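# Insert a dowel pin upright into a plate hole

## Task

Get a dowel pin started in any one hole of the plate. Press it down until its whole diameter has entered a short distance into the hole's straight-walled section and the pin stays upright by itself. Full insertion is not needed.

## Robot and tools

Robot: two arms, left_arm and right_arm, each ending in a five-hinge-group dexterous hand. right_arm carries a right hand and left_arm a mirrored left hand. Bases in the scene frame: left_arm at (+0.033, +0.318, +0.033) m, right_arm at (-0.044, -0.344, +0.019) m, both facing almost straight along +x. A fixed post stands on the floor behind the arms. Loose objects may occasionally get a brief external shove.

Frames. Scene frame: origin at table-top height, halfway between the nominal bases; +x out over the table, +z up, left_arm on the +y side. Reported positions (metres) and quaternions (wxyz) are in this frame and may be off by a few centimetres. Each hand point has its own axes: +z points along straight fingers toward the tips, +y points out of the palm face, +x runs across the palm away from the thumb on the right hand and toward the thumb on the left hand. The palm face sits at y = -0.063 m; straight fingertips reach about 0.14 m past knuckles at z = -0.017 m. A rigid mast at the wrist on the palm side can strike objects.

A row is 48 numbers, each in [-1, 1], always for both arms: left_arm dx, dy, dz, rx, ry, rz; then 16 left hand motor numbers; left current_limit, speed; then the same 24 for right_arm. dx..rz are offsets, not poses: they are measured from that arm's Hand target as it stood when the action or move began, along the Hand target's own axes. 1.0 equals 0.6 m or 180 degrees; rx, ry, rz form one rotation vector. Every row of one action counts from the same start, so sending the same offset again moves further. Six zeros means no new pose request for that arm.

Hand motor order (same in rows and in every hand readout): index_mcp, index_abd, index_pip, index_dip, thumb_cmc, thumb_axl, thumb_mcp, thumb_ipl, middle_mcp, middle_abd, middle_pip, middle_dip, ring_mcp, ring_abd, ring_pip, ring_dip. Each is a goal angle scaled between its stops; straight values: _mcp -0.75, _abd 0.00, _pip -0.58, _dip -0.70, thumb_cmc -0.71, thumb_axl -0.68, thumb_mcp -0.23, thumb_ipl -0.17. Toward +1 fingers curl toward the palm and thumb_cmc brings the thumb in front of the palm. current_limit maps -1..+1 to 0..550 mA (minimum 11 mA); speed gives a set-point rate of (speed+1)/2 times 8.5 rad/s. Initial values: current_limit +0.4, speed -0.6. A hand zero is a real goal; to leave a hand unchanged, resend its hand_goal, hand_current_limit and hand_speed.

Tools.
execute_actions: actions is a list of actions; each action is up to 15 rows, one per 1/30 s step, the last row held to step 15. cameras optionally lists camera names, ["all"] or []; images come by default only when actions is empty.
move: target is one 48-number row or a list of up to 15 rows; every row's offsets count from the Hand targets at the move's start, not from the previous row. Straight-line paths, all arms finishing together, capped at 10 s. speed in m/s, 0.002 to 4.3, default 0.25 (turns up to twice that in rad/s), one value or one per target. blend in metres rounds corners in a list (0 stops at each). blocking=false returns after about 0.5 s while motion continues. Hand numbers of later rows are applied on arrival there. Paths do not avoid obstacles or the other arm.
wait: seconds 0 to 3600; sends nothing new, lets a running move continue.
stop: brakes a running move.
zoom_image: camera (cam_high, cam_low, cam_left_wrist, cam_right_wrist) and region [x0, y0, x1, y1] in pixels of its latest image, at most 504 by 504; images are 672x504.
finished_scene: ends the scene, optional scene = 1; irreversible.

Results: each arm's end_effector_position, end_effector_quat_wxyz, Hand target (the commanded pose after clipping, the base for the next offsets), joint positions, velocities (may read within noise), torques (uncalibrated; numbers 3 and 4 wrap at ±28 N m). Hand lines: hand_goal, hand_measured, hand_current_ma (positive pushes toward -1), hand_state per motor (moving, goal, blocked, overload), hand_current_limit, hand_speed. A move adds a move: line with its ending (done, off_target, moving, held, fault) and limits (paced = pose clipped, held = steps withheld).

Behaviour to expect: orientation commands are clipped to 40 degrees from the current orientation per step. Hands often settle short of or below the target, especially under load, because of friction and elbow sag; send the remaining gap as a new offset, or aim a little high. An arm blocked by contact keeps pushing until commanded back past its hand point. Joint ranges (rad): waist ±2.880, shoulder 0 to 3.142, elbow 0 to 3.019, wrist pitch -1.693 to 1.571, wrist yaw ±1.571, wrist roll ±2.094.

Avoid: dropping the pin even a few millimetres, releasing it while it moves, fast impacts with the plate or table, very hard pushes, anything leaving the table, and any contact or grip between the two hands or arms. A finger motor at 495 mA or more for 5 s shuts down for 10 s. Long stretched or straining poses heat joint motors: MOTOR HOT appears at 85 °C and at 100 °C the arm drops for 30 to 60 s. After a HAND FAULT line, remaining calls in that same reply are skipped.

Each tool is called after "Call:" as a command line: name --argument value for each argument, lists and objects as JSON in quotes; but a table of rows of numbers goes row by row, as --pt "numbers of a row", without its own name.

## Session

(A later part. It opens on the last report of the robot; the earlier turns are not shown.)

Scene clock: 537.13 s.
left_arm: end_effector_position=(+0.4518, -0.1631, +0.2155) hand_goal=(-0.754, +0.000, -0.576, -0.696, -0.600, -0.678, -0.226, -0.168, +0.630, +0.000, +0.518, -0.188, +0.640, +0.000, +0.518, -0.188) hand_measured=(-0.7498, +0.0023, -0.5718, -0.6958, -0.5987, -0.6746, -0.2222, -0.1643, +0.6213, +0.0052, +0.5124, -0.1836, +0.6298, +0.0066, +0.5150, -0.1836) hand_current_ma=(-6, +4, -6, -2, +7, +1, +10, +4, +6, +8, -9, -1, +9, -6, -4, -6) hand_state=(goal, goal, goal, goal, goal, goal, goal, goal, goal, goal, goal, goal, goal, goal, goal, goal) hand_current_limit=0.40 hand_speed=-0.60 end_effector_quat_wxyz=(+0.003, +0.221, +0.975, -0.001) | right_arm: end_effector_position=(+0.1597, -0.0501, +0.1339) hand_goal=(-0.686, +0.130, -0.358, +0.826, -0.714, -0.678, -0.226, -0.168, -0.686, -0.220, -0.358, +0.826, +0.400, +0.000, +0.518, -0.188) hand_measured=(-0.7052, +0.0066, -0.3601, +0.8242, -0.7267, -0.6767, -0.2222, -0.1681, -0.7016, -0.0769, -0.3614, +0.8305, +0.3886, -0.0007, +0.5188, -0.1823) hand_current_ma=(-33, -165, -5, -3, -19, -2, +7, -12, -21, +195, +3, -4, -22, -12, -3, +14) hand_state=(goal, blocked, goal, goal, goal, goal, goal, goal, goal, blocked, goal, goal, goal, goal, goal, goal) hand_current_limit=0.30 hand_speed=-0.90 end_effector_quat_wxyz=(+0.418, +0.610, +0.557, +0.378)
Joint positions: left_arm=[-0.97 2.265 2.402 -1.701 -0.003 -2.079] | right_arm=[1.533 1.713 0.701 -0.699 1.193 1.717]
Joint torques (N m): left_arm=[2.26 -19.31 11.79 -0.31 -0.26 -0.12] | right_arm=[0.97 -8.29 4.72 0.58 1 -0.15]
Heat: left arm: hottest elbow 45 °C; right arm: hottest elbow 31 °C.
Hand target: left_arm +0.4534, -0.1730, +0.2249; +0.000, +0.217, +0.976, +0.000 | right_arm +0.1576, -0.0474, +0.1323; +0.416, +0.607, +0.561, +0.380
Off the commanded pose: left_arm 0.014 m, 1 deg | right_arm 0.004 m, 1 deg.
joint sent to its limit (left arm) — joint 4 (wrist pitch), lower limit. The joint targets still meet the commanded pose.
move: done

Call:
move --target '[0,0,0,0,0,0,-0.754,0,-0.576,-0.696,-0.6,-0.678,-0.226,-0.168,0.63,0,0.518,-0.188,0.64,0,0.518,-0.188,0.4,-0.6,0.0036,0.0012,0.0028,0,0,0,-0.685,0.13,-0.358,0.826,-0.714,-0.678,-0.226,-0.168,-0.685,-0.22,-0.358,0.826,0.4,0,0.518,-0.188,0.3,-0.9]' --speed 0.01 --cameras '["cam_left_wrist","cam_low"]'

Call:
zoom_image --camera "cam_left_wrist" --region '[95, 170, 145, 220]'

Call:
zoom_image --camera "cam_low" --region '[160, 200, 195, 235]'

Scene clock: 538.20 s.
left_arm: end_effector_position=(+0.4518, -0.1631, +0.2155) hand_goal=(-0.754, +0.000, -0.576, -0.696, -0.600, -0.678, -0.226, -0.168, +0.630, +0.000, +0.518, -0.188, +0.640, +0.000, +0.518, -0.188) hand_measured=(-0.7498, +0.0023, -0.5718, -0.6958, -0.5987, -0.6746, -0.2232, -0.1633, +0.6213, +0.0052, +0.5124, -0.1836, +0.6298, +0.0066, +0.5150, -0.1836) hand_current_ma=(-7, +3, -11, -8, -2, +9, +1, +0, +1, +5, -10, -8, +6, -9, +4, -2) hand_state=(goal, goal, goal, goal, goal, goal, goal, goal, goal, goal, goal, goal, goal, goal, goal, goal) hand_current_limit=0.40 hand_speed=-0.60 end_effector_quat_wxyz=(+0.003, +0.221, +0.975, -0.001) | right_arm: end_effector_position=(+0.1600, -0.0482, +0.1337) hand_goal=(-0.686, +0.130, -0.358, +0.826, -0.714, -0.678, -0.226, -0.168, -0.686, -0.220, -0.358, +0.826, +0.400, +0.000, +0.518, -0.188) hand_measured=(-0.7052, +0.0081, -0.3614, +0.8318, -0.7267, -0.6777, -0.2212, -0.1681, -0.7028, -0.0769, -0.3614, +0.8318, +0.3898, -0.0007, +0.5201, -0.1823) hand_current_ma=(-27, -154, -13, +7, -24, -12, +7, -4, -23, +201, -1, -2, -18, -10, +2, +20) hand_state=(goal, blocked, goal, goal, goal, goal, goal, goal, goal, blocked, goal, goal, goal, goal, goal, goal) hand_current_limit=0.30 hand_speed=-0.90 end_effector_quat_wxyz=(+0.417, +0.609, +0.559, +0.379)
Joint positions: left_arm=[-0.97 2.265 2.402 -1.701 -0.003 -2.079] | right_arm=[1.533 1.713 0.701 -0.687 1.193 1.703]
Joint torques (N m): left_arm=[2.26 -19.25 11.84 -0.34 -0.27 -0.12] | right_arm=[0.62 -9 5.03 0.46 1.06 -0.18]
Heat: left arm: hottest elbow 45 °C; right arm: hottest elbow 31 °C.
Hand target: left_arm +0.4534, -0.1730, +0.2249; +0.000, +0.217, +0.976, +0.000 | right_arm +0.1596, -0.0454, +0.1323; +0.416, +0.607, +0.561, +0.380
Off the commanded pose: left_arm 0.014 m, 1 deg | right_arm 0.003 m, 0 deg.
joint sent to its limit (left arm) — joint 4 (wrist pitch), lower limit. The joint targets still meet the commanded pose.
move: done
Images, in order (width x height): cam_low 672x504, cam_left_wrist 672x504.

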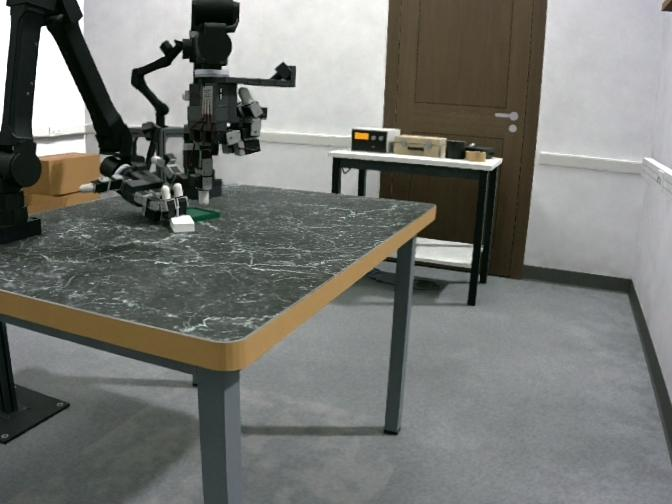

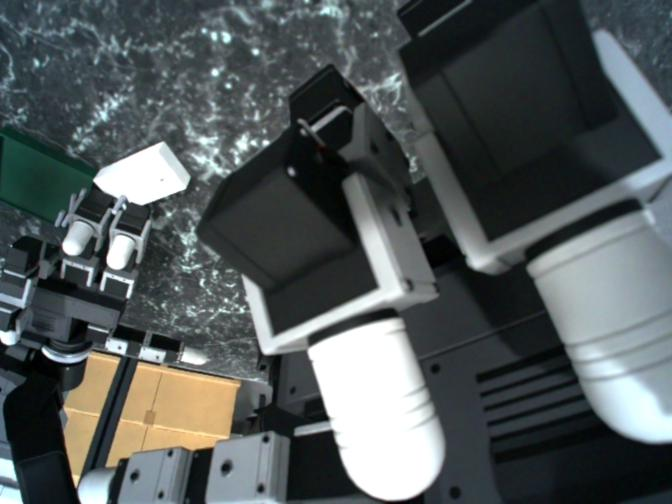

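Scaled by 10.080 from the camera's image (finer frame: 960x720).

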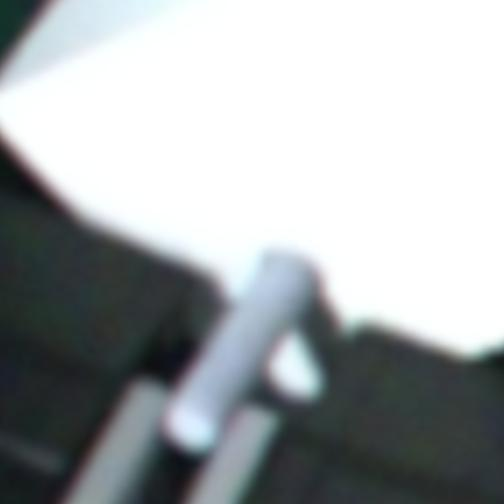

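Scaled by 14.400 from the camera's image (finer frame: 960x720).

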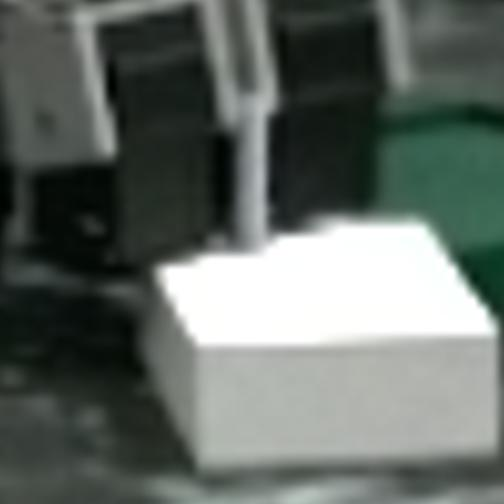

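Call:
zoom_image --camera "cam_left_wrist" --region '[108, 180, 138, 210]'

Call:
zoom_image --camera "cam_low" --region '[165, 200, 190, 225]'

Scaled by 16.800 from the camera's image (finer frame: 960x720).

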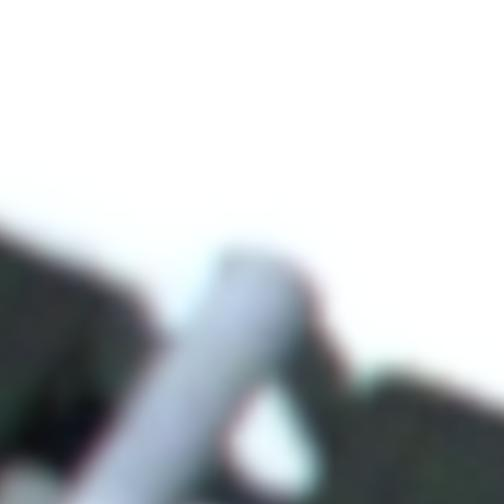

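Scaled by 20.160 from the camera's image (finer frame: 960x720).

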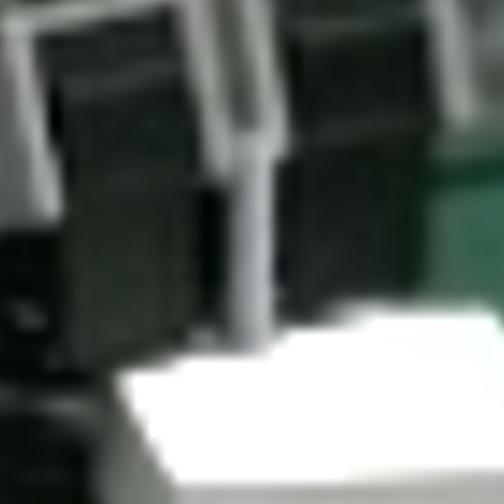

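Call:
move --target '[0,0,0,0,0,0,-0.754,0,-0.576,-0.696,-0.6,-0.678,-0.226,-0.168,0.63,0,0.518,-0.188,0.64,0,0.518,-0.188,0.4,-0.6,0,-0.0047,0.0018,0,0,0,-0.685,0.13,-0.358,0.826,-0.714,-0.678,-0.226,-0.168,-0.685,-0.22,-0.358,0.826,0.4,0,0.518,-0.188,0.3,-0.9]' --speed 0.01 --cameras '["cam_left_wrist","cam_low"]'

Call:
zoom_image --camera "cam_left_wrist" --region '[95, 170, 145, 220]'

Call:
zoom_image --camera "cam_low" --region '[165, 200, 190, 225]'

Scene clock: 539.70 s.
left_arm: end_effector_position=(+0.4518, -0.1631, +0.2155) hand_goal=(-0.754, +0.000, -0.576, -0.696, -0.600, -0.678, -0.226, -0.168, +0.630, +0.000, +0.518, -0.188, +0.640, +0.000, +0.518, -0.188) hand_measured=(-0.7498, +0.0037, -0.5705, -0.6958, -0.5987, -0.6746, -0.2222, -0.1643, +0.6213, +0.0052, +0.5124, -0.1836, +0.6298, +0.0066, +0.5150, -0.1836) hand_current_ma=(-4, +3, -10, -2, +1, +1, +1, +1, +7, +3, -6, -5, +7, -10, +5, -4) hand_state=(goal, goal, goal, goal, goal, goal, goal, goal, goal, goal, goal, goal, goal, goal, goal, goal) hand_current_limit=0.40 hand_speed=-0.60 end_effector_quat_wxyz=(+0.003, +0.221, +0.975, -0.001) | right_arm: end_effector_position=(+0.1600, -0.0476, +0.1335) hand_goal=(-0.686, +0.130, -0.358, +0.826, -0.714, -0.678, -0.226, -0.168, -0.686, -0.220, -0.358, +0.826, +0.400, +0.000, +0.518, -0.188) hand_measured=(-0.7052, +0.0096, -0.3550, +0.8318, -0.7267, -0.6777, -0.2222, -0.1681, -0.7016, -0.0769, -0.3614, +0.8305, +0.3886, -0.0007, +0.5188, -0.1823) hand_current_ma=(-29, -162, -7, +0, -20, -5, +6, -5, -25, +195, -1, -3, -11, -13, +2, +15) hand_state=(goal, blocked, goal, goal, goal, goal, goal, goal, goal, blocked, goal, goal, goal, goal, goal, goal) hand_current_limit=0.30 hand_speed=-0.90 end_effector_quat_wxyz=(+0.415, +0.610, +0.558, +0.381)
Joint positions: left_arm=[-0.97 2.265 2.402 -1.701 -0.003 -2.079] | right_arm=[1.533 1.713 0.701 -0.678 1.194 1.701]
Joint torques (N m): left_arm=[2.2 -19.37 11.82 -0.29 -0.25 -0.13] | right_arm=[0.56 -8.47 4.88 0.59 1.01 -0.11]
Heat: left arm: hottest elbow 45 °C; right arm: hottest elbow 31 °C.
Hand target: left_arm +0.4534, -0.1730, +0.2249; +0.000, +0.217, +0.976, +0.000 | right_arm +0.1596, -0.0454, +0.1293; +0.416, +0.607, +0.561, +0.380
Off the commanded pose: left_arm 0.014 m, 1 deg | right_arm 0.005 m, 1 deg.
joint sent to its limit (left arm) — joint 4 (wrist pitch), lower limit. The joint targets still meet the commanded pose.
move: done
Images, in order (width x height): cam_low 672x504, cam_left_wrist 672x504.

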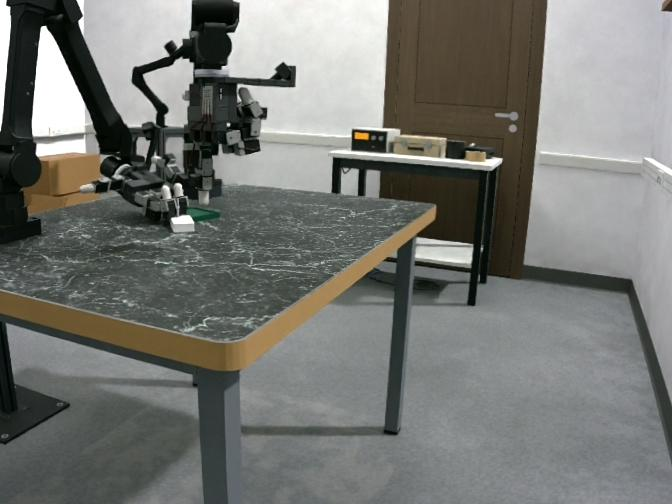

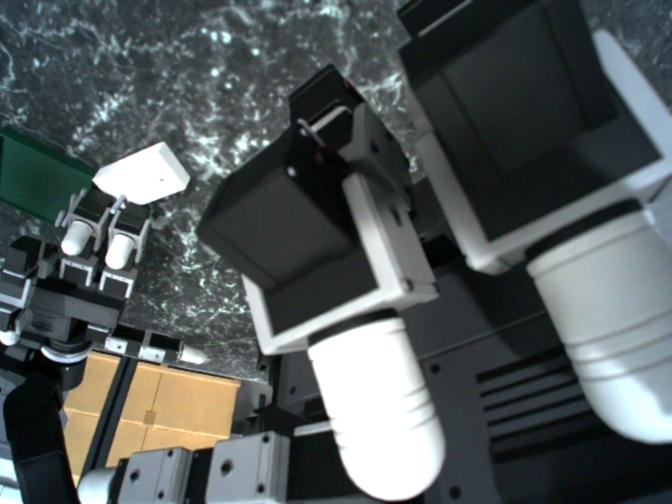

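Scaled by 10.080 from the camera's image (finer frame: 960x720).

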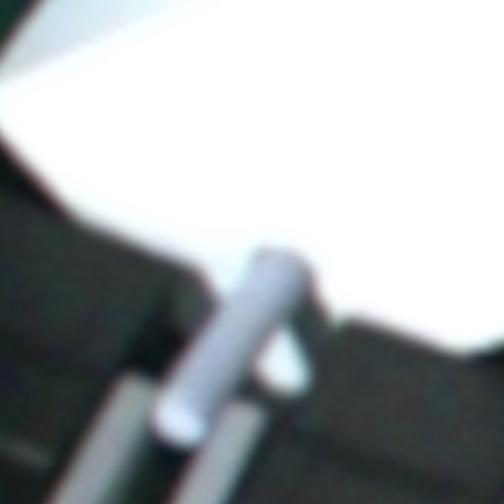

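Scaled by 20.160 from the camera's image (finer frame: 960x720).

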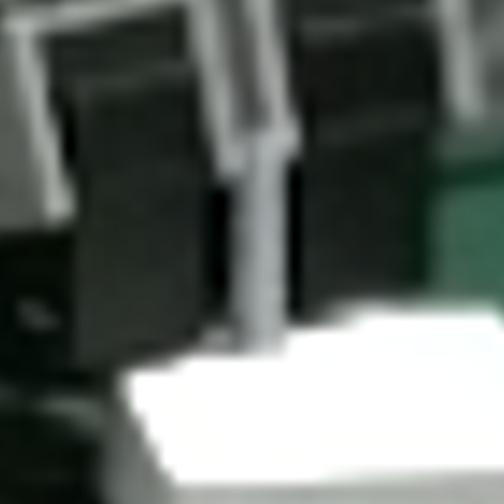

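Call:
move --target '[0,0,0,0,0,0,-0.754,0,-0.576,-0.696,-0.6,-0.678,-0.226,-0.168,0.63,0,0.518,-0.188,0.64,0,0.518,-0.188,0.4,-0.6,-0.0085,0.0087,-0.0027,0,0,0,-0.685,0.13,-0.358,0.826,-0.714,-0.678,-0.226,-0.168,-0.685,-0.22,-0.358,0.826,0.4,0,0.518,-0.188,0.3,-0.9]' --speed 0.01 --cameras '["cam_left_wrist","cam_low"]'

Call:
zoom_image --camera "cam_left_wrist" --region '[95, 170, 145, 220]'

Call:
zoom_image --camera "cam_low" --region '[165, 200, 190, 225]'

Scene clock: 541.53 s.
left_arm: end_effector_position=(+0.4518, -0.1631, +0.2155) hand_goal=(-0.754, +0.000, -0.576, -0.696, -0.600, -0.678, -0.226, -0.168, +0.630, +0.000, +0.518, -0.188, +0.640, +0.000, +0.518, -0.188) hand_measured=(-0.7498, +0.0023, -0.5718, -0.6958, -0.5974, -0.6746, -0.2222, -0.1643, +0.6213, +0.0052, +0.5124, -0.1836, +0.6298, +0.0066, +0.5150, -0.1836) hand_current_ma=(-11, -2, -2, -7, +0, +2, +8, -2, +11, +1, -11, -4, +13, -5, +5, -3) hand_state=(goal, goal, goal, goal, goal, goal, goal, goal, goal, goal, goal, goal, goal, goal, goal, goal) hand_current_limit=0.40 hand_speed=-0.60 end_effector_quat_wxyz=(+0.003, +0.221, +0.975, -0.001) | right_arm: end_effector_position=(+0.1599, -0.0502, +0.1327) hand_goal=(-0.686, +0.130, -0.358, +0.826, -0.714, -0.678, -0.226, -0.168, -0.686, -0.220, -0.358, +0.826, +0.400, +0.000, +0.518, -0.188) hand_measured=(-0.7052, +0.0081, -0.3576, +0.8318, -0.7267, -0.6777, -0.2212, -0.1672, -0.7016, -0.0769, -0.3550, +0.8318, +0.3886, -0.0007, +0.5188, -0.1811) hand_current_ma=(-30, -160, -8, +6, -21, -11, +6, -4, -27, +194, +9, +1, -22, -13, +1, +18) hand_state=(goal, blocked, goal, goal, goal, goal, goal, goal, goal, blocked, goal, goal, goal, goal, goal, goal) hand_current_limit=0.30 hand_speed=-0.90 end_effector_quat_wxyz=(+0.418, +0.607, +0.560, +0.379)
Joint positions: left_arm=[-0.97 2.265 2.402 -1.701 -0.003 -2.079] | right_arm=[1.533 1.713 0.694 -0.678 1.196 1.698]
Joint torques (N m): left_arm=[2.32 -19.43 11.82 -0.31 -0.25 -0.12] | right_arm=[0.67 -9.88 4.6 0.08 0.94 -0.17]
Heat: left arm: hottest elbow 45 °C; right arm: hottest elbow 31 °C.
Hand target: left_arm +0.4534, -0.1730, +0.2249; +0.000, +0.217, +0.976, +0.000 | right_arm +0.1595, -0.0506, +0.1347; +0.416, +0.607, +0.561, +0.380
Off the commanded pose: left_arm 0.014 m, 1 deg | right_arm 0.002 m, 0 deg.
joint sent to its limit (left arm) — joint 4 (wrist pitch), lower limit. The joint targets still meet the commanded pose.
move: done
Images, in order (width x height): cam_low 672x504, cam_left_wrist 672x504.

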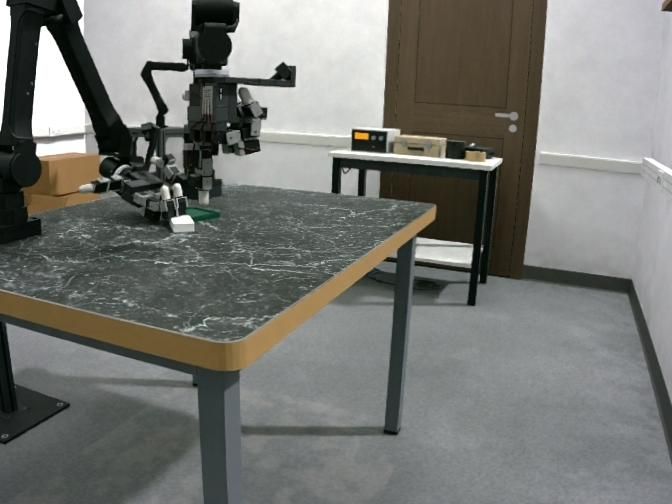

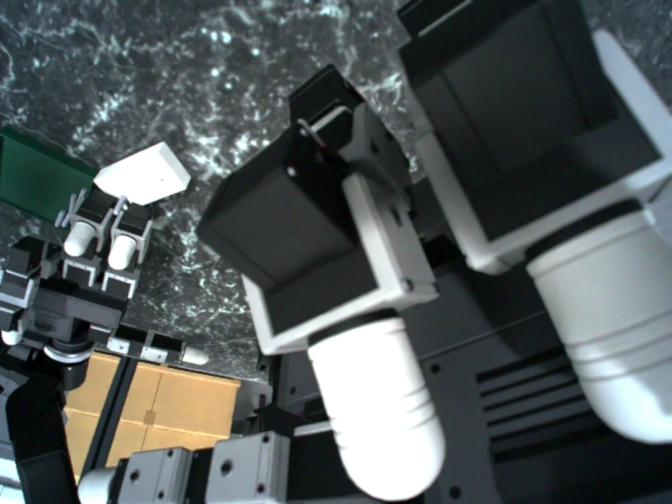

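Scaled by 10.080 from the camera's image (finer frame: 960x720).

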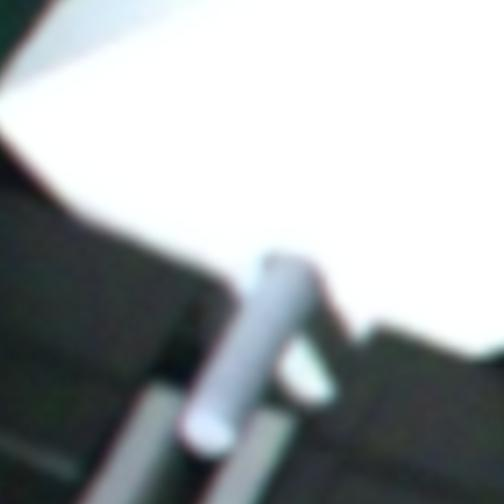

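Scaled by 20.160 from the camera's image (finer frame: 960x720).

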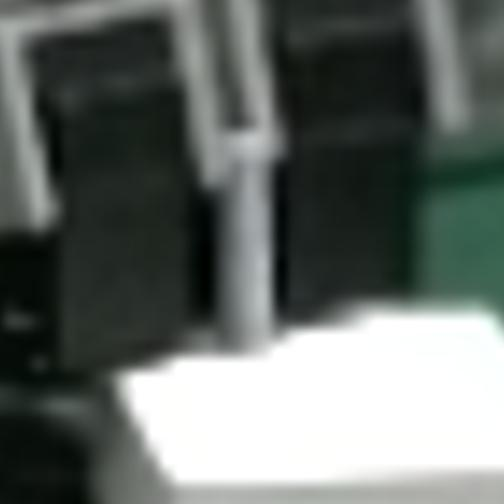

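Call:
move --target '[0,0,0,0,0,0,-0.754,0,-0.576,-0.696,-0.6,-0.678,-0.226,-0.168,0.63,0,0.518,-0.188,0.64,0,0.518,-0.188,0.4,-0.6,-0.0027,-0.0031,0.0014,0,0,0,-0.685,0.13,-0.358,0.826,-0.714,-0.678,-0.226,-0.168,-0.685,-0.22,-0.358,0.826,0.4,0,0.518,-0.188,0.3,-0.9]' --speed 0.01 --cameras '["cam_left_wrist","cam_low"]'

Call:
zoom_image --camera "cam_left_wrist" --region '[95, 170, 145, 220]'

Call:
zoom_image --camera "cam_low" --region '[165, 200, 190, 225]'

Scene clock: 542.40 s.
left_arm: end_effector_position=(+0.4518, -0.1631, +0.2155) hand_goal=(-0.754, +0.000, -0.576, -0.696, -0.600, -0.678, -0.226, -0.168, +0.630, +0.000, +0.518, -0.188, +0.640, +0.000, +0.518, -0.188) hand_measured=(-0.7511, +0.0023, -0.5705, -0.6958, -0.5974, -0.6735, -0.2232, -0.1643, +0.6201, +0.0052, +0.5124, -0.1836, +0.6298, +0.0066, +0.5150, -0.1836) hand_current_ma=(-5, +10, -4, -12, +2, +6, +4, -1, +13, +0, -7, -2, +7, -6, +0, -8) hand_state=(goal, goal, goal, goal, goal, goal, goal, goal, goal, goal, goal, goal, goal, goal, goal, goal) hand_current_limit=0.40 hand_speed=-0.60 end_effector_quat_wxyz=(+0.003, +0.221, +0.975, -0.001) | right_arm: end_effector_position=(+0.1598, -0.0521, +0.1321) hand_goal=(-0.686, +0.130, -0.358, +0.826, -0.714, -0.678, -0.226, -0.168, -0.686, -0.220, -0.358, +0.826, +0.400, +0.000, +0.518, -0.188) hand_measured=(-0.7016, +0.0096, -0.3550, +0.8318, -0.7255, -0.6767, -0.2212, -0.1681, -0.6980, -0.0783, -0.3537, +0.8305, +0.3898, -0.0007, +0.5201, -0.1823) hand_current_ma=(-27, -153, -7, +6, -40, -4, +11, -11, -20, +192, +9, -2, -26, -8, +8, +18) hand_state=(goal, blocked, goal, goal, goal, goal, goal, goal, goal, blocked, goal, goal, goal, goal, goal, goal) hand_current_limit=0.30 hand_speed=-0.90 end_effector_quat_wxyz=(+0.420, +0.606, +0.561, +0.378)
Joint positions: left_arm=[-0.97 2.265 2.402 -1.701 -0.003 -2.079] | right_arm=[1.533 1.713 0.688 -0.678 1.197 1.698]
Joint torques (N m): left_arm=[2.26 -19.37 11.84 -0.32 -0.25 -0.13] | right_arm=[0.44 -9.47 4.4 0.4 0.87 -0.12]
Heat: left arm: hottest elbow 45 °C; right arm: hottest elbow 31 °C.
Hand target: left_arm +0.4534, -0.1730, +0.2249; +0.000, +0.217, +0.976, +0.000 | right_arm +0.1595, -0.0523, +0.1327; +0.416, +0.607, +0.561, +0.380
Off the commanded pose: left_arm 0.014 m, 1 deg | right_arm 0.001 m, 1 deg.
joint sent to its limit (left arm) — joint 4 (wrist pitch), lower limit. The joint targets still meet the commanded pose.
move: done
Images, in order (width x height): cam_low 672x504, cam_left_wrist 672x504.

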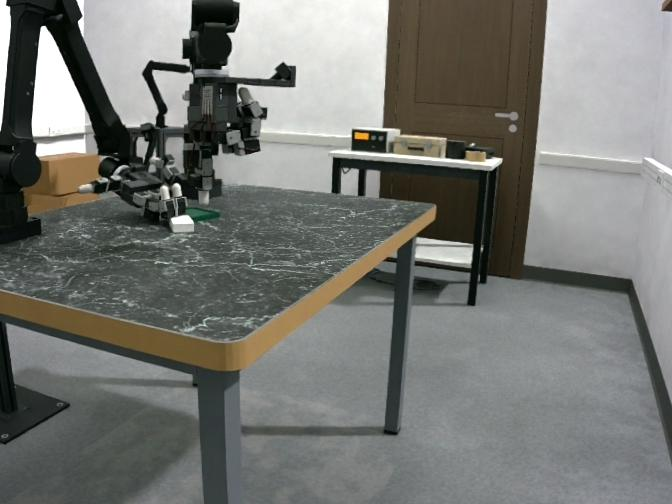

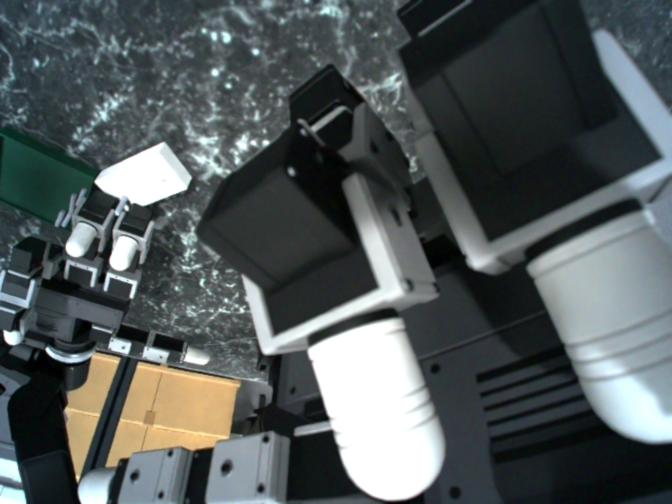

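Scaled by 10.080 from the camera's image (finer frame: 960x720).

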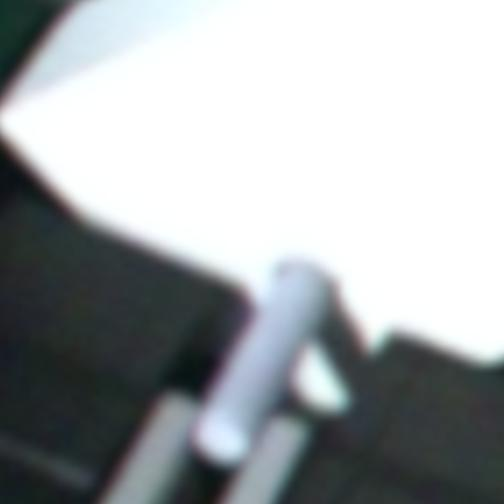

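Scaled by 20.160 from the camera's image (finer frame: 960x720).

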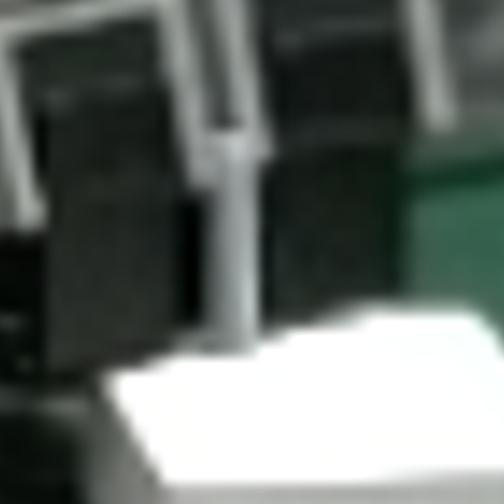

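Call:
move --target '[0,0,0,0,0,0,-0.754,0,-0.576,-0.696,-0.6,-0.678,-0.226,-0.168,0.63,0,0.518,-0.188,0.64,0,0.518,-0.188,0.4,-0.6,0.0017,-0.0062,0.0024,0,0,0,-0.685,0.13,-0.358,0.826,-0.714,-0.678,-0.226,-0.168,-0.685,-0.22,-0.358,0.826,0.4,0,0.518,-0.188,0.3,-0.9]' --speed 0.01 --cameras '["cam_left_wrist","cam_low"]'

Call:
zoom_image --camera "cam_left_wrist" --region '[95, 170, 145, 220]'

Call:
zoom_image --camera "cam_low" --region '[165, 200, 190, 225]'

Scene clock: 543.43 s.
left_arm: end_effector_position=(+0.4518, -0.1631, +0.2155) hand_goal=(-0.754, +0.000, -0.576, -0.696, -0.600, -0.678, -0.226, -0.168, +0.630, +0.000, +0.518, -0.188, +0.640, +0.000, +0.518, -0.188) hand_measured=(-0.7498, +0.0023, -0.5718, -0.6958, -0.5987, -0.6746, -0.2232, -0.1633, +0.6213, +0.0052, +0.5124, -0.1836, +0.6298, +0.0066, +0.5150, -0.1836) hand_current_ma=(-6, +0, -7, -1, +7, +2, +1, -1, +8, +2, -14, +1, +11, -10, +7, -8) hand_state=(goal, goal, goal, goal, goal, goal, goal, goal, goal, goal, goal, goal, goal, goal, goal, goal) hand_current_limit=0.40 hand_speed=-0.60 end_effector_quat_wxyz=(+0.003, +0.221, +0.975, -0.001) | right_arm: end_effector_position=(+0.1599, -0.0516, +0.1317) hand_goal=(-0.686, +0.130, -0.358, +0.826, -0.714, -0.678, -0.226, -0.168, -0.686, -0.220, -0.358, +0.826, +0.400, +0.000, +0.518, -0.188) hand_measured=(-0.6992, +0.0081, -0.3550, +0.8318, -0.7267, -0.6777, -0.2222, -0.1681, -0.6956, -0.0769, -0.3537, +0.8305, +0.3886, -0.0007, +0.5188, -0.1811) hand_current_ma=(-13, -161, -7, +6, -29, -6, +15, -11, -16, +197, +8, -2, -22, -9, +2, +20) hand_state=(goal, blocked, goal, goal, goal, goal, goal, goal, goal, blocked, goal, goal, goal, goal, goal, goal) hand_current_limit=0.30 hand_speed=-0.90 end_effector_quat_wxyz=(+0.417, +0.607, +0.559, +0.380)
Joint positions: left_arm=[-0.97 2.265 2.402 -1.701 -0.003 -2.079] | right_arm=[1.533 1.713 0.688 -0.669 1.197 1.698]
Joint torques (N m): left_arm=[2.32 -19.37 11.82 -0.28 -0.26 -0.12] | right_arm=[0.38 -8 4.55 0.49 0.95 -0.16]
Heat: left arm: hottest elbow 46 °C; right arm: hottest elbow 31 °C.
Hand target: left_arm +0.4534, -0.1730, +0.2249; +0.000, +0.217, +0.976, +0.000 | right_arm +0.1596, -0.0513, +0.1287; +0.416, +0.607, +0.561, +0.380
Off the commanded pose: left_arm 0.014 m, 1 deg | right_arm 0.003 m, 0 deg.
joint sent to its limit (left arm) — joint 4 (wrist pitch), lower limit. The joint targets still meet the commanded pose.
move: done
Images, in order (width x height): cam_low 672x504, cam_left_wrist 672x504.

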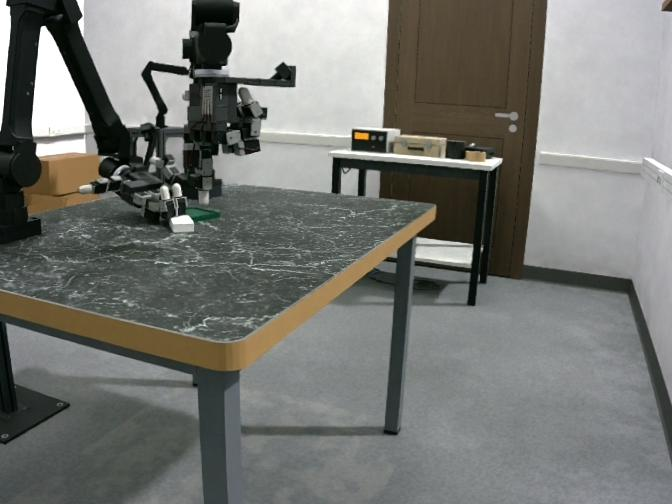

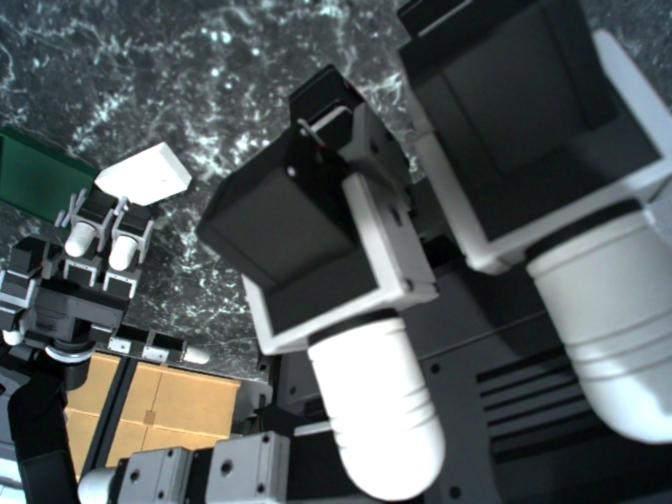

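Scaled by 10.080 from the camera's image (finer frame: 960x720).

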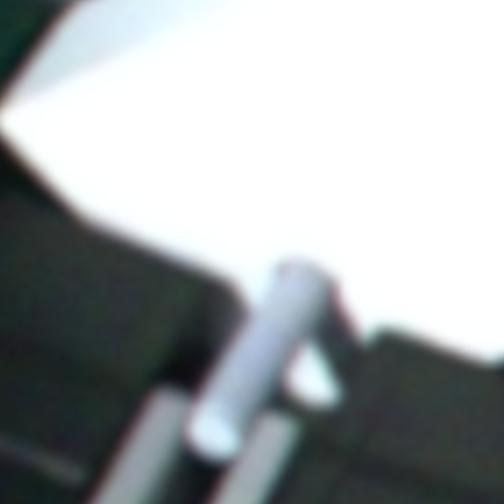

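Scaled by 20.160 from the camera's image (finer frame: 960x720).

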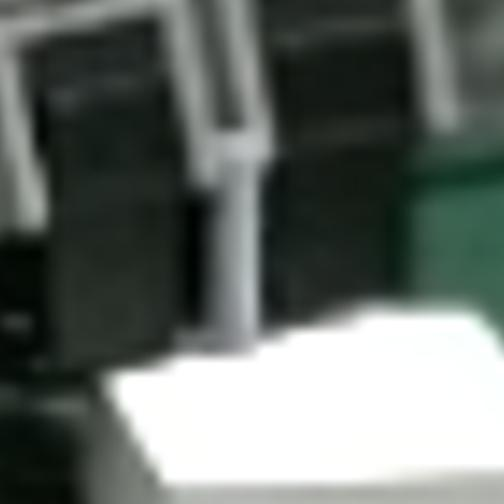

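Call:
zoom_image --camera "cam_left_wrist" --region '[85, 130, 205, 220]'

Call:
zoom_image --camera "cam_left_wrist" --region '[85, 160, 145, 220]'

Scaled by 4.200 from the camera's image (finer frame: 960x720).

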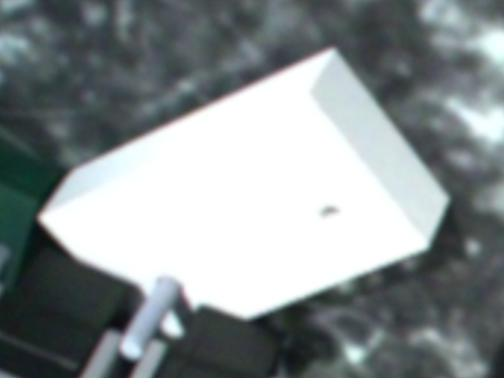

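Scaled by 8.400 from the camera's image (finer frame: 960x720).

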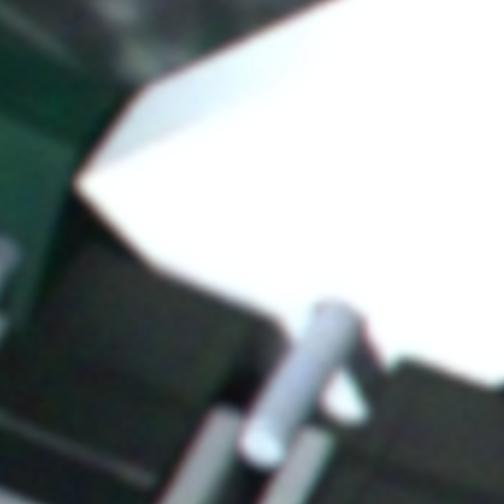

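Call:
move --target '[0,0,0,0,0,0,-0.754,0,-0.576,-0.696,-0.6,-0.678,-0.226,-0.168,0.63,0,0.518,-0.188,0.64,0,0.518,-0.188,0.4,-0.6,-0.0007,0.0006,-0.009,0,0,0,-0.685,0.13,-0.358,0.826,-0.714,-0.678,-0.226,-0.168,-0.685,-0.22,-0.358,0.826,0.4,0,0.518,-0.188,0.3,-0.9]' --speed 0.01 --cameras '["cam_left_wrist","cam_low"]'

Call:
zoom_image --camera "cam_left_wrist" --region '[95, 170, 145, 220]'

Call:
zoom_image --camera "cam_low" --region '[165, 200, 190, 225]'

Scene clock: 548.07 s.
left_arm: end_effector_position=(+0.4518, -0.1631, +0.2155) hand_goal=(-0.754, +0.000, -0.576, -0.696, -0.600, -0.678, -0.226, -0.168, +0.630, +0.000, +0.518, -0.188, +0.640, +0.000, +0.518, -0.188) hand_measured=(-0.7498, +0.0023, -0.5718, -0.6958, -0.5987, -0.6746, -0.2222, -0.1643, +0.6201, +0.0052, +0.5124, -0.1836, +0.6298, +0.0066, +0.5150, -0.1836) hand_current_ma=(-7, +6, -9, -9, -4, +2, +5, +1, +6, +8, -16, -4, +13, -2, +5, -5) hand_state=(goal, goal, goal, goal, goal, goal, goal, goal, goal, goal, goal, goal, goal, goal, goal, goal) hand_current_limit=0.40 hand_speed=-0.60 end_effector_quat_wxyz=(+0.003, +0.221, +0.975, -0.001) | right_arm: end_effector_position=(+0.1589, -0.0540, +0.1321) hand_goal=(-0.686, +0.130, -0.358, +0.826, -0.714, -0.678, -0.226, -0.168, -0.686, -0.220, -0.358, +0.826, +0.400, +0.000, +0.518, -0.188) hand_measured=(-0.7004, +0.0081, -0.3550, +0.8318, -0.7267, -0.6777, -0.2212, -0.1681, -0.6956, -0.0783, -0.3550, +0.8318, +0.3886, -0.0021, +0.5201, -0.1823) hand_current_ma=(-9, -160, -6, -4, -27, -1, +3, -2, -15, +188, +13, +7, -20, -14, +7, +17) hand_state=(goal, blocked, goal, goal, goal, goal, goal, goal, goal, blocked, goal, goal, goal, goal, goal, goal) hand_current_limit=0.30 hand_speed=-0.90 end_effector_quat_wxyz=(+0.418, +0.609, +0.557, +0.380)
Joint positions: left_arm=[-0.97 2.265 2.402 -1.701 -0.003 -2.079] | right_arm=[1.535 1.713 0.688 -0.687 1.197 1.718]
Joint torques (N m): left_arm=[2.14 -19.43 11.85 -0.32 -0.25 -0.12] | right_arm=[1.44 -8.88 5.09 -0.34 0.87 0.06]
Heat: left arm: hottest elbow 46 °C; right arm: hottest elbow 30 °C.
Hand target: left_arm +0.4534, -0.1730, +0.2249; +0.000, +0.217, +0.976, +0.000 | right_arm +0.1546, -0.0513, +0.1310; +0.416, +0.607, +0.561, +0.380
Off the commanded pose: left_arm 0.014 m, 1 deg | right_arm 0.005 m, 1 deg.
joint sent to its limit (left arm) — joint 4 (wrist pitch), lower limit. The joint targets still meet the commanded pose.
move: done
Images, in order (width x height): cam_low 672x504, cam_left_wrist 672x504.

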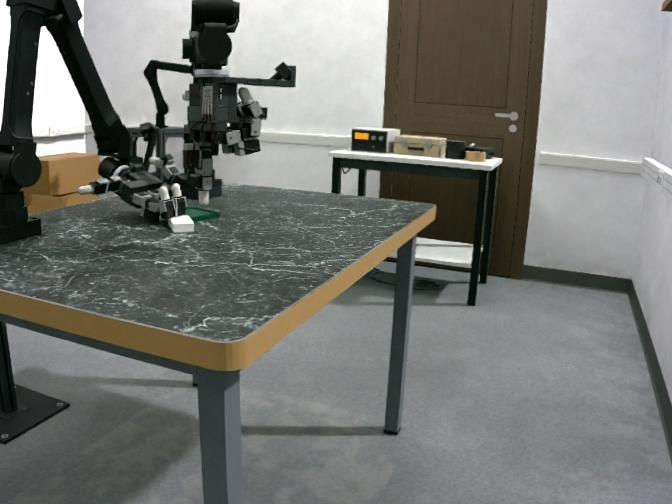

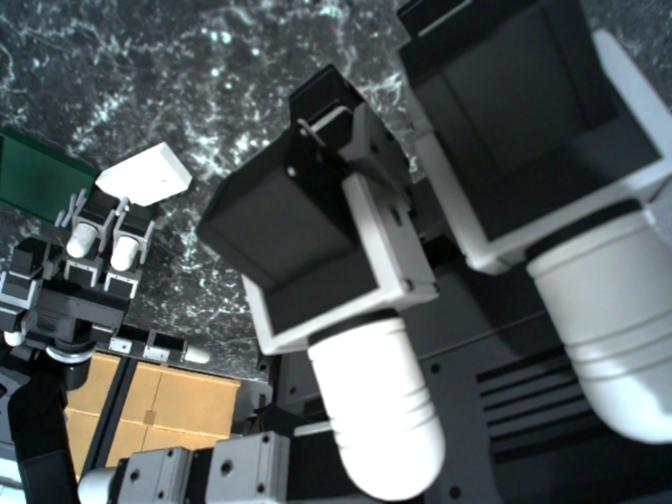

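Scaled by 10.080 from the camera's image (finer frame: 960x720).

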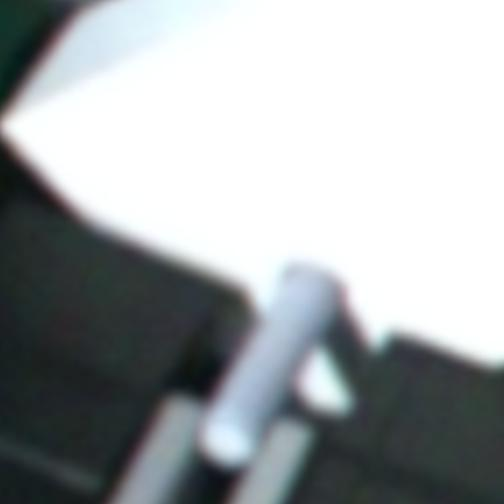

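Scaled by 20.160 from the camera's image (finer frame: 960x720).

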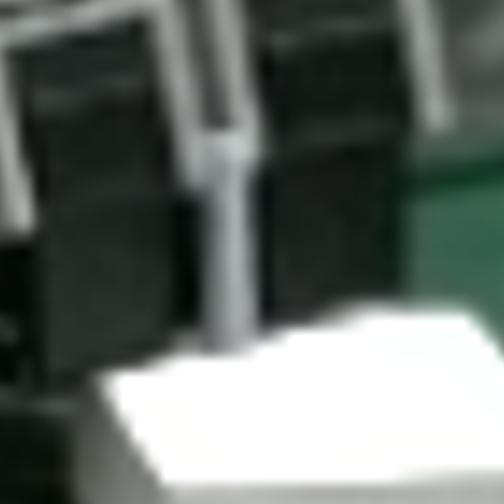

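Call:
move --target '[0,0,0,0,0,0,-0.754,0,-0.576,-0.696,-0.6,-0.678,-0.226,-0.168,0.63,0,0.518,-0.188,0.64,0,0.518,-0.188,0.4,-0.6,0.0,-0.0047,0.0018,0,0,0,-0.685,0.2,-0.358,0.826,-0.714,-0.678,-0.226,-0.168,-0.685,-0.29,-0.358,0.826,0.4,0,0.518,-0.188,0.3,-0.9]' --speed 0.01 --cameras '["cam_left_wrist","cam_low"]'

Call:
zoom_image --camera "cam_left_wrist" --region '[95, 170, 145, 220]'

Call:
zoom_image --camera "cam_low" --region '[165, 200, 190, 225]'

Scene clock: 548.83 s.
left_arm: end_effector_position=(+0.4518, -0.1631, +0.2155) hand_goal=(-0.754, +0.000, -0.576, -0.696, -0.600, -0.678, -0.226, -0.168, +0.630, +0.000, +0.518, -0.188, +0.640, +0.000, +0.518, -0.188) hand_measured=(-0.7498, +0.0023, -0.5705, -0.6958, -0.5987, -0.6735, -0.2222, -0.1643, +0.6213, +0.0052, +0.5124, -0.1836, +0.6298, +0.0066, +0.5150, -0.1836) hand_current_ma=(-9, +1, -9, +1, -1, +1, +2, +4, +5, +8, -12, -1, +4, -5, +1, +1) hand_state=(goal, goal, goal, goal, goal, goal, goal, goal, goal, goal, goal, goal, goal, goal, goal, goal) hand_current_limit=0.40 hand_speed=-0.60 end_effector_quat_wxyz=(+0.003, +0.221, +0.975, -0.001) | right_arm: end_effector_position=(+0.1588, -0.0540, +0.1321) hand_goal=(-0.686, +0.200, -0.358, +0.826, -0.714, -0.678, -0.226, -0.168, -0.686, -0.290, -0.358, +0.826, +0.400, +0.000, +0.518, -0.188) hand_measured=(-0.6992, +0.0066, -0.3550, +0.8305, -0.7267, -0.6777, -0.2212, -0.1672, -0.6956, -0.0798, -0.3550, +0.8318, +0.3898, -0.0007, +0.5201, -0.1823) hand_current_ma=(-18, -255, -3, +4, -33, -4, +11, -11, -14, +292, +9, +5, -25, -4, +3, +25) hand_state=(goal, blocked, goal, goal, goal, goal, goal, goal, goal, blocked, goal, goal, goal, goal, goal, goal) hand_current_limit=0.30 hand_speed=-0.90 end_effector_quat_wxyz=(+0.418, +0.609, +0.557, +0.380)
Joint positions: left_arm=[-0.97 2.265 2.402 -1.701 -0.003 -2.079] | right_arm=[1.535 1.713 0.688 -0.687 1.197 1.719]
Joint torques (N m): left_arm=[2.26 -19.31 11.81 -0.35 -0.26 -0.12] | right_arm=[1.03 -7.53 4.93 0.03 0.85 0.05]
Heat: left arm: hottest elbow 46 °C; right arm: hottest elbow 30 °C.
Hand target: left_arm +0.4534, -0.1730, +0.2249; +0.000, +0.217, +0.976, +0.000 | right_arm +0.1545, -0.0512, +0.1280; +0.416, +0.607, +0.561, +0.380
Off the commanded pose: left_arm 0.014 m, 1 deg | right_arm 0.006 m, 1 deg.
joint sent to its limit (left arm) — joint 4 (wrist pitch), lower limit. The joint targets still meet the commanded pose.
move: done
Images, in order (width x height): cam_low 672x504, cam_left_wrist 672x504.

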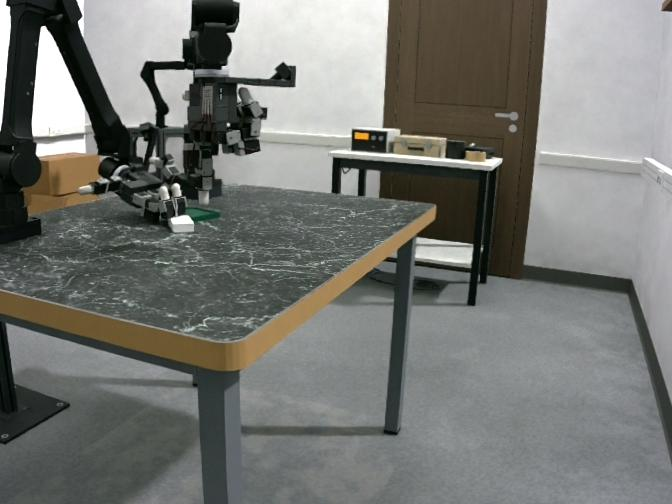

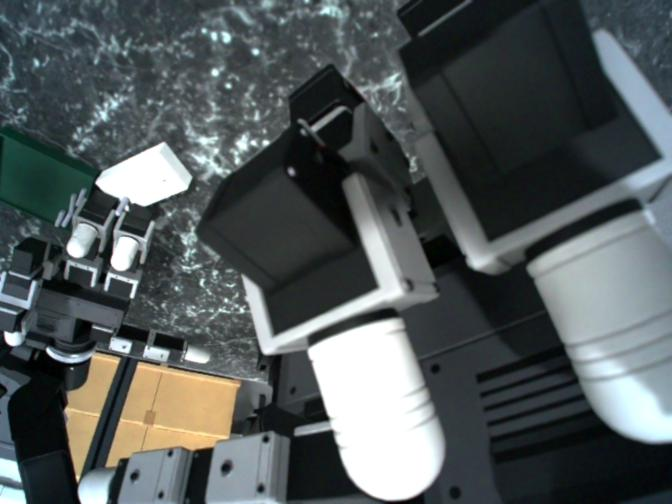

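Scaled by 10.080 from the camera's image (finer frame: 960x720).

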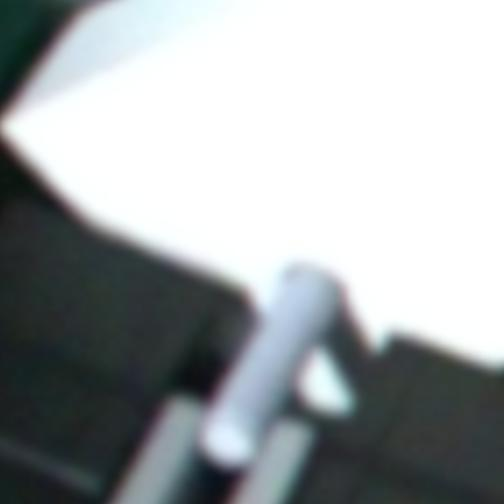

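Scaled by 20.160 from the camera's image (finer frame: 960x720).

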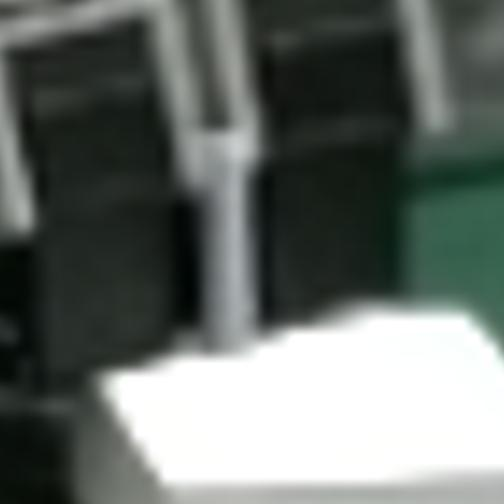

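Call:
move --target '[0,0,0,0,0,0,-0.754,0,-0.576,-0.696,-0.6,-0.678,-0.226,-0.168,0.63,0,0.518,-0.188,0.64,0,0.518,-0.188,0.4,-0.6,0.0,0.0047,-0.0018,0,0,0,-0.685,-0.008,-0.358,0.826,-0.714,-0.678,-0.226,-0.168,-0.685,-0.065,-0.358,0.826,0.4,0,0.518,-0.188,0.3,-0.95]' --speed 0.01 --cameras '["cam_left_wrist","cam_low"]'

Call:
zoom_image --camera "cam_left_wrist" --region '[95, 170, 145, 220]'

Call:
zoom_image --camera "cam_low" --region '[165, 200, 190, 225]'

Scene clock: 550.30 s.
left_arm: end_effector_position=(+0.4518, -0.1631, +0.2155) hand_goal=(-0.754, +0.000, -0.576, -0.696, -0.600, -0.678, -0.226, -0.168, +0.630, +0.000, +0.518, -0.188, +0.640, +0.000, +0.518, -0.188) hand_measured=(-0.7498, +0.0037, -0.5705, -0.6958, -0.5974, -0.6735, -0.2232, -0.1643, +0.6213, +0.0052, +0.5124, -0.1836, +0.6298, +0.0066, +0.5150, -0.1823) hand_current_ma=(-3, +4, -5, -4, +5, +3, +12, +2, +10, +2, -8, -5, +2, -8, +1, -7) hand_state=(goal, goal, goal, goal, goal, goal, goal, goal, goal, goal, goal, goal, goal, goal, goal, goal) hand_current_limit=0.40 hand_speed=-0.60 end_effector_quat_wxyz=(+0.003, +0.221, +0.975, -0.001) | right_arm: end_effector_position=(+0.1588, -0.0540, +0.1321) hand_goal=(-0.686, -0.008, -0.358, +0.826, -0.714, -0.678, -0.226, -0.168, -0.686, -0.066, -0.358, +0.826, +0.400, +0.000, +0.518, -0.188) hand_measured=(-0.6992, +0.0081, -0.3550, +0.8318, -0.7267, -0.6777, -0.2212, -0.1672, -0.6956, -0.0798, -0.3550, +0.8318, +0.3886, -0.0007, +0.5188, -0.1823) hand_current_ma=(-21, -114, -2, +1, -37, -9, +15, +0, -13, +155, +10, +1, -20, -6, +3, +24) hand_state=(goal, moving, goal, goal, goal, goal, goal, goal, goal, moving, goal, goal, goal, goal, goal, goal) hand_current_limit=0.30 hand_speed=-0.95 end_effector_quat_wxyz=(+0.418, +0.609, +0.556, +0.380)
Joint positions: left_arm=[-0.97 2.265 2.402 -1.701 -0.003 -2.079] | right_arm=[1.535 1.713 0.688 -0.687 1.197 1.72]
Joint torques (N m): left_arm=[2.32 -19.37 11.82 -0.34 -0.26 -0.12] | right_arm=[1.14 -9.05 5.05 -0.32 0.82 0.07]
Heat: left arm: hottest elbow 46 °C; right arm: hottest elbow 30 °C.
Hand target: left_arm +0.4534, -0.1730, +0.2249; +0.000, +0.217, +0.976, +0.000 | right_arm +0.1546, -0.0512, +0.1310; +0.416, +0.607, +0.561, +0.380
Off the commanded pose: left_arm 0.014 m, 1 deg | right_arm 0.005 m, 1 deg.
joint sent to its limit (left arm) — joint 4 (wrist pitch), lower limit. The joint targets still meet the commanded pose.
move: done
Images, in order (width x height): cam_low 672x504, cam_left_wrist 672x504.

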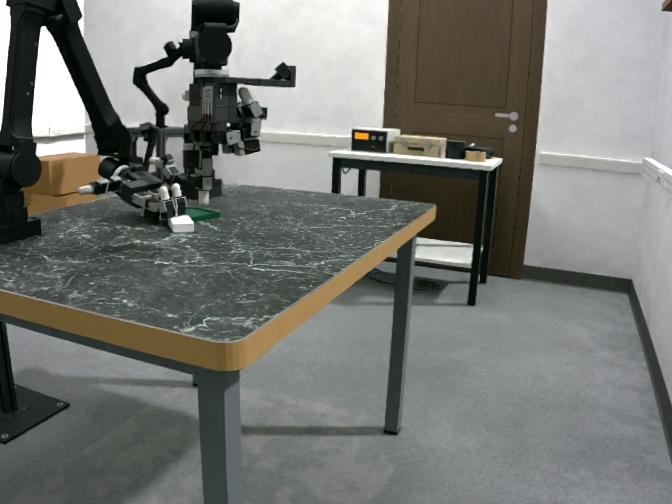

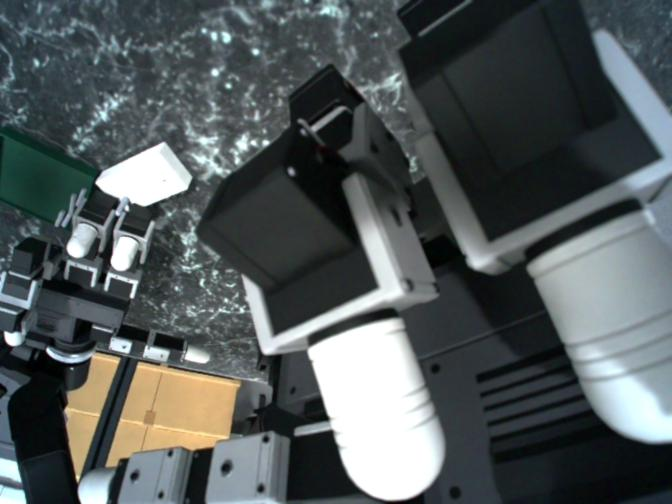

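Scaled by 10.080 from the camera's image (finer frame: 960x720).

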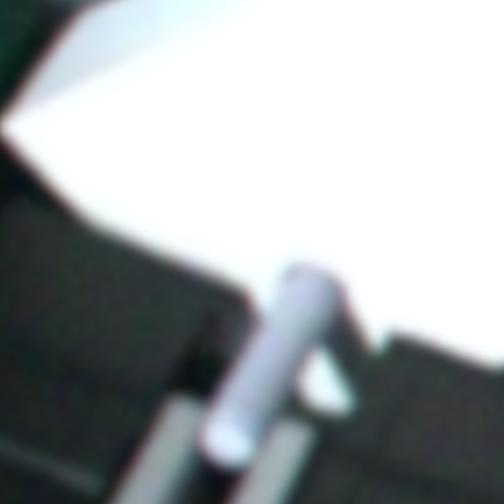

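Scaled by 20.160 from the camera's image (finer frame: 960x720).

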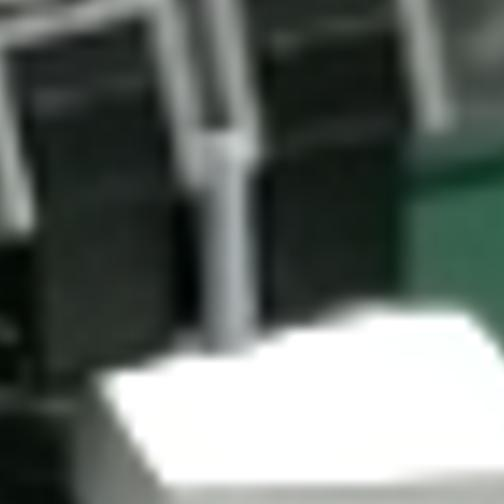

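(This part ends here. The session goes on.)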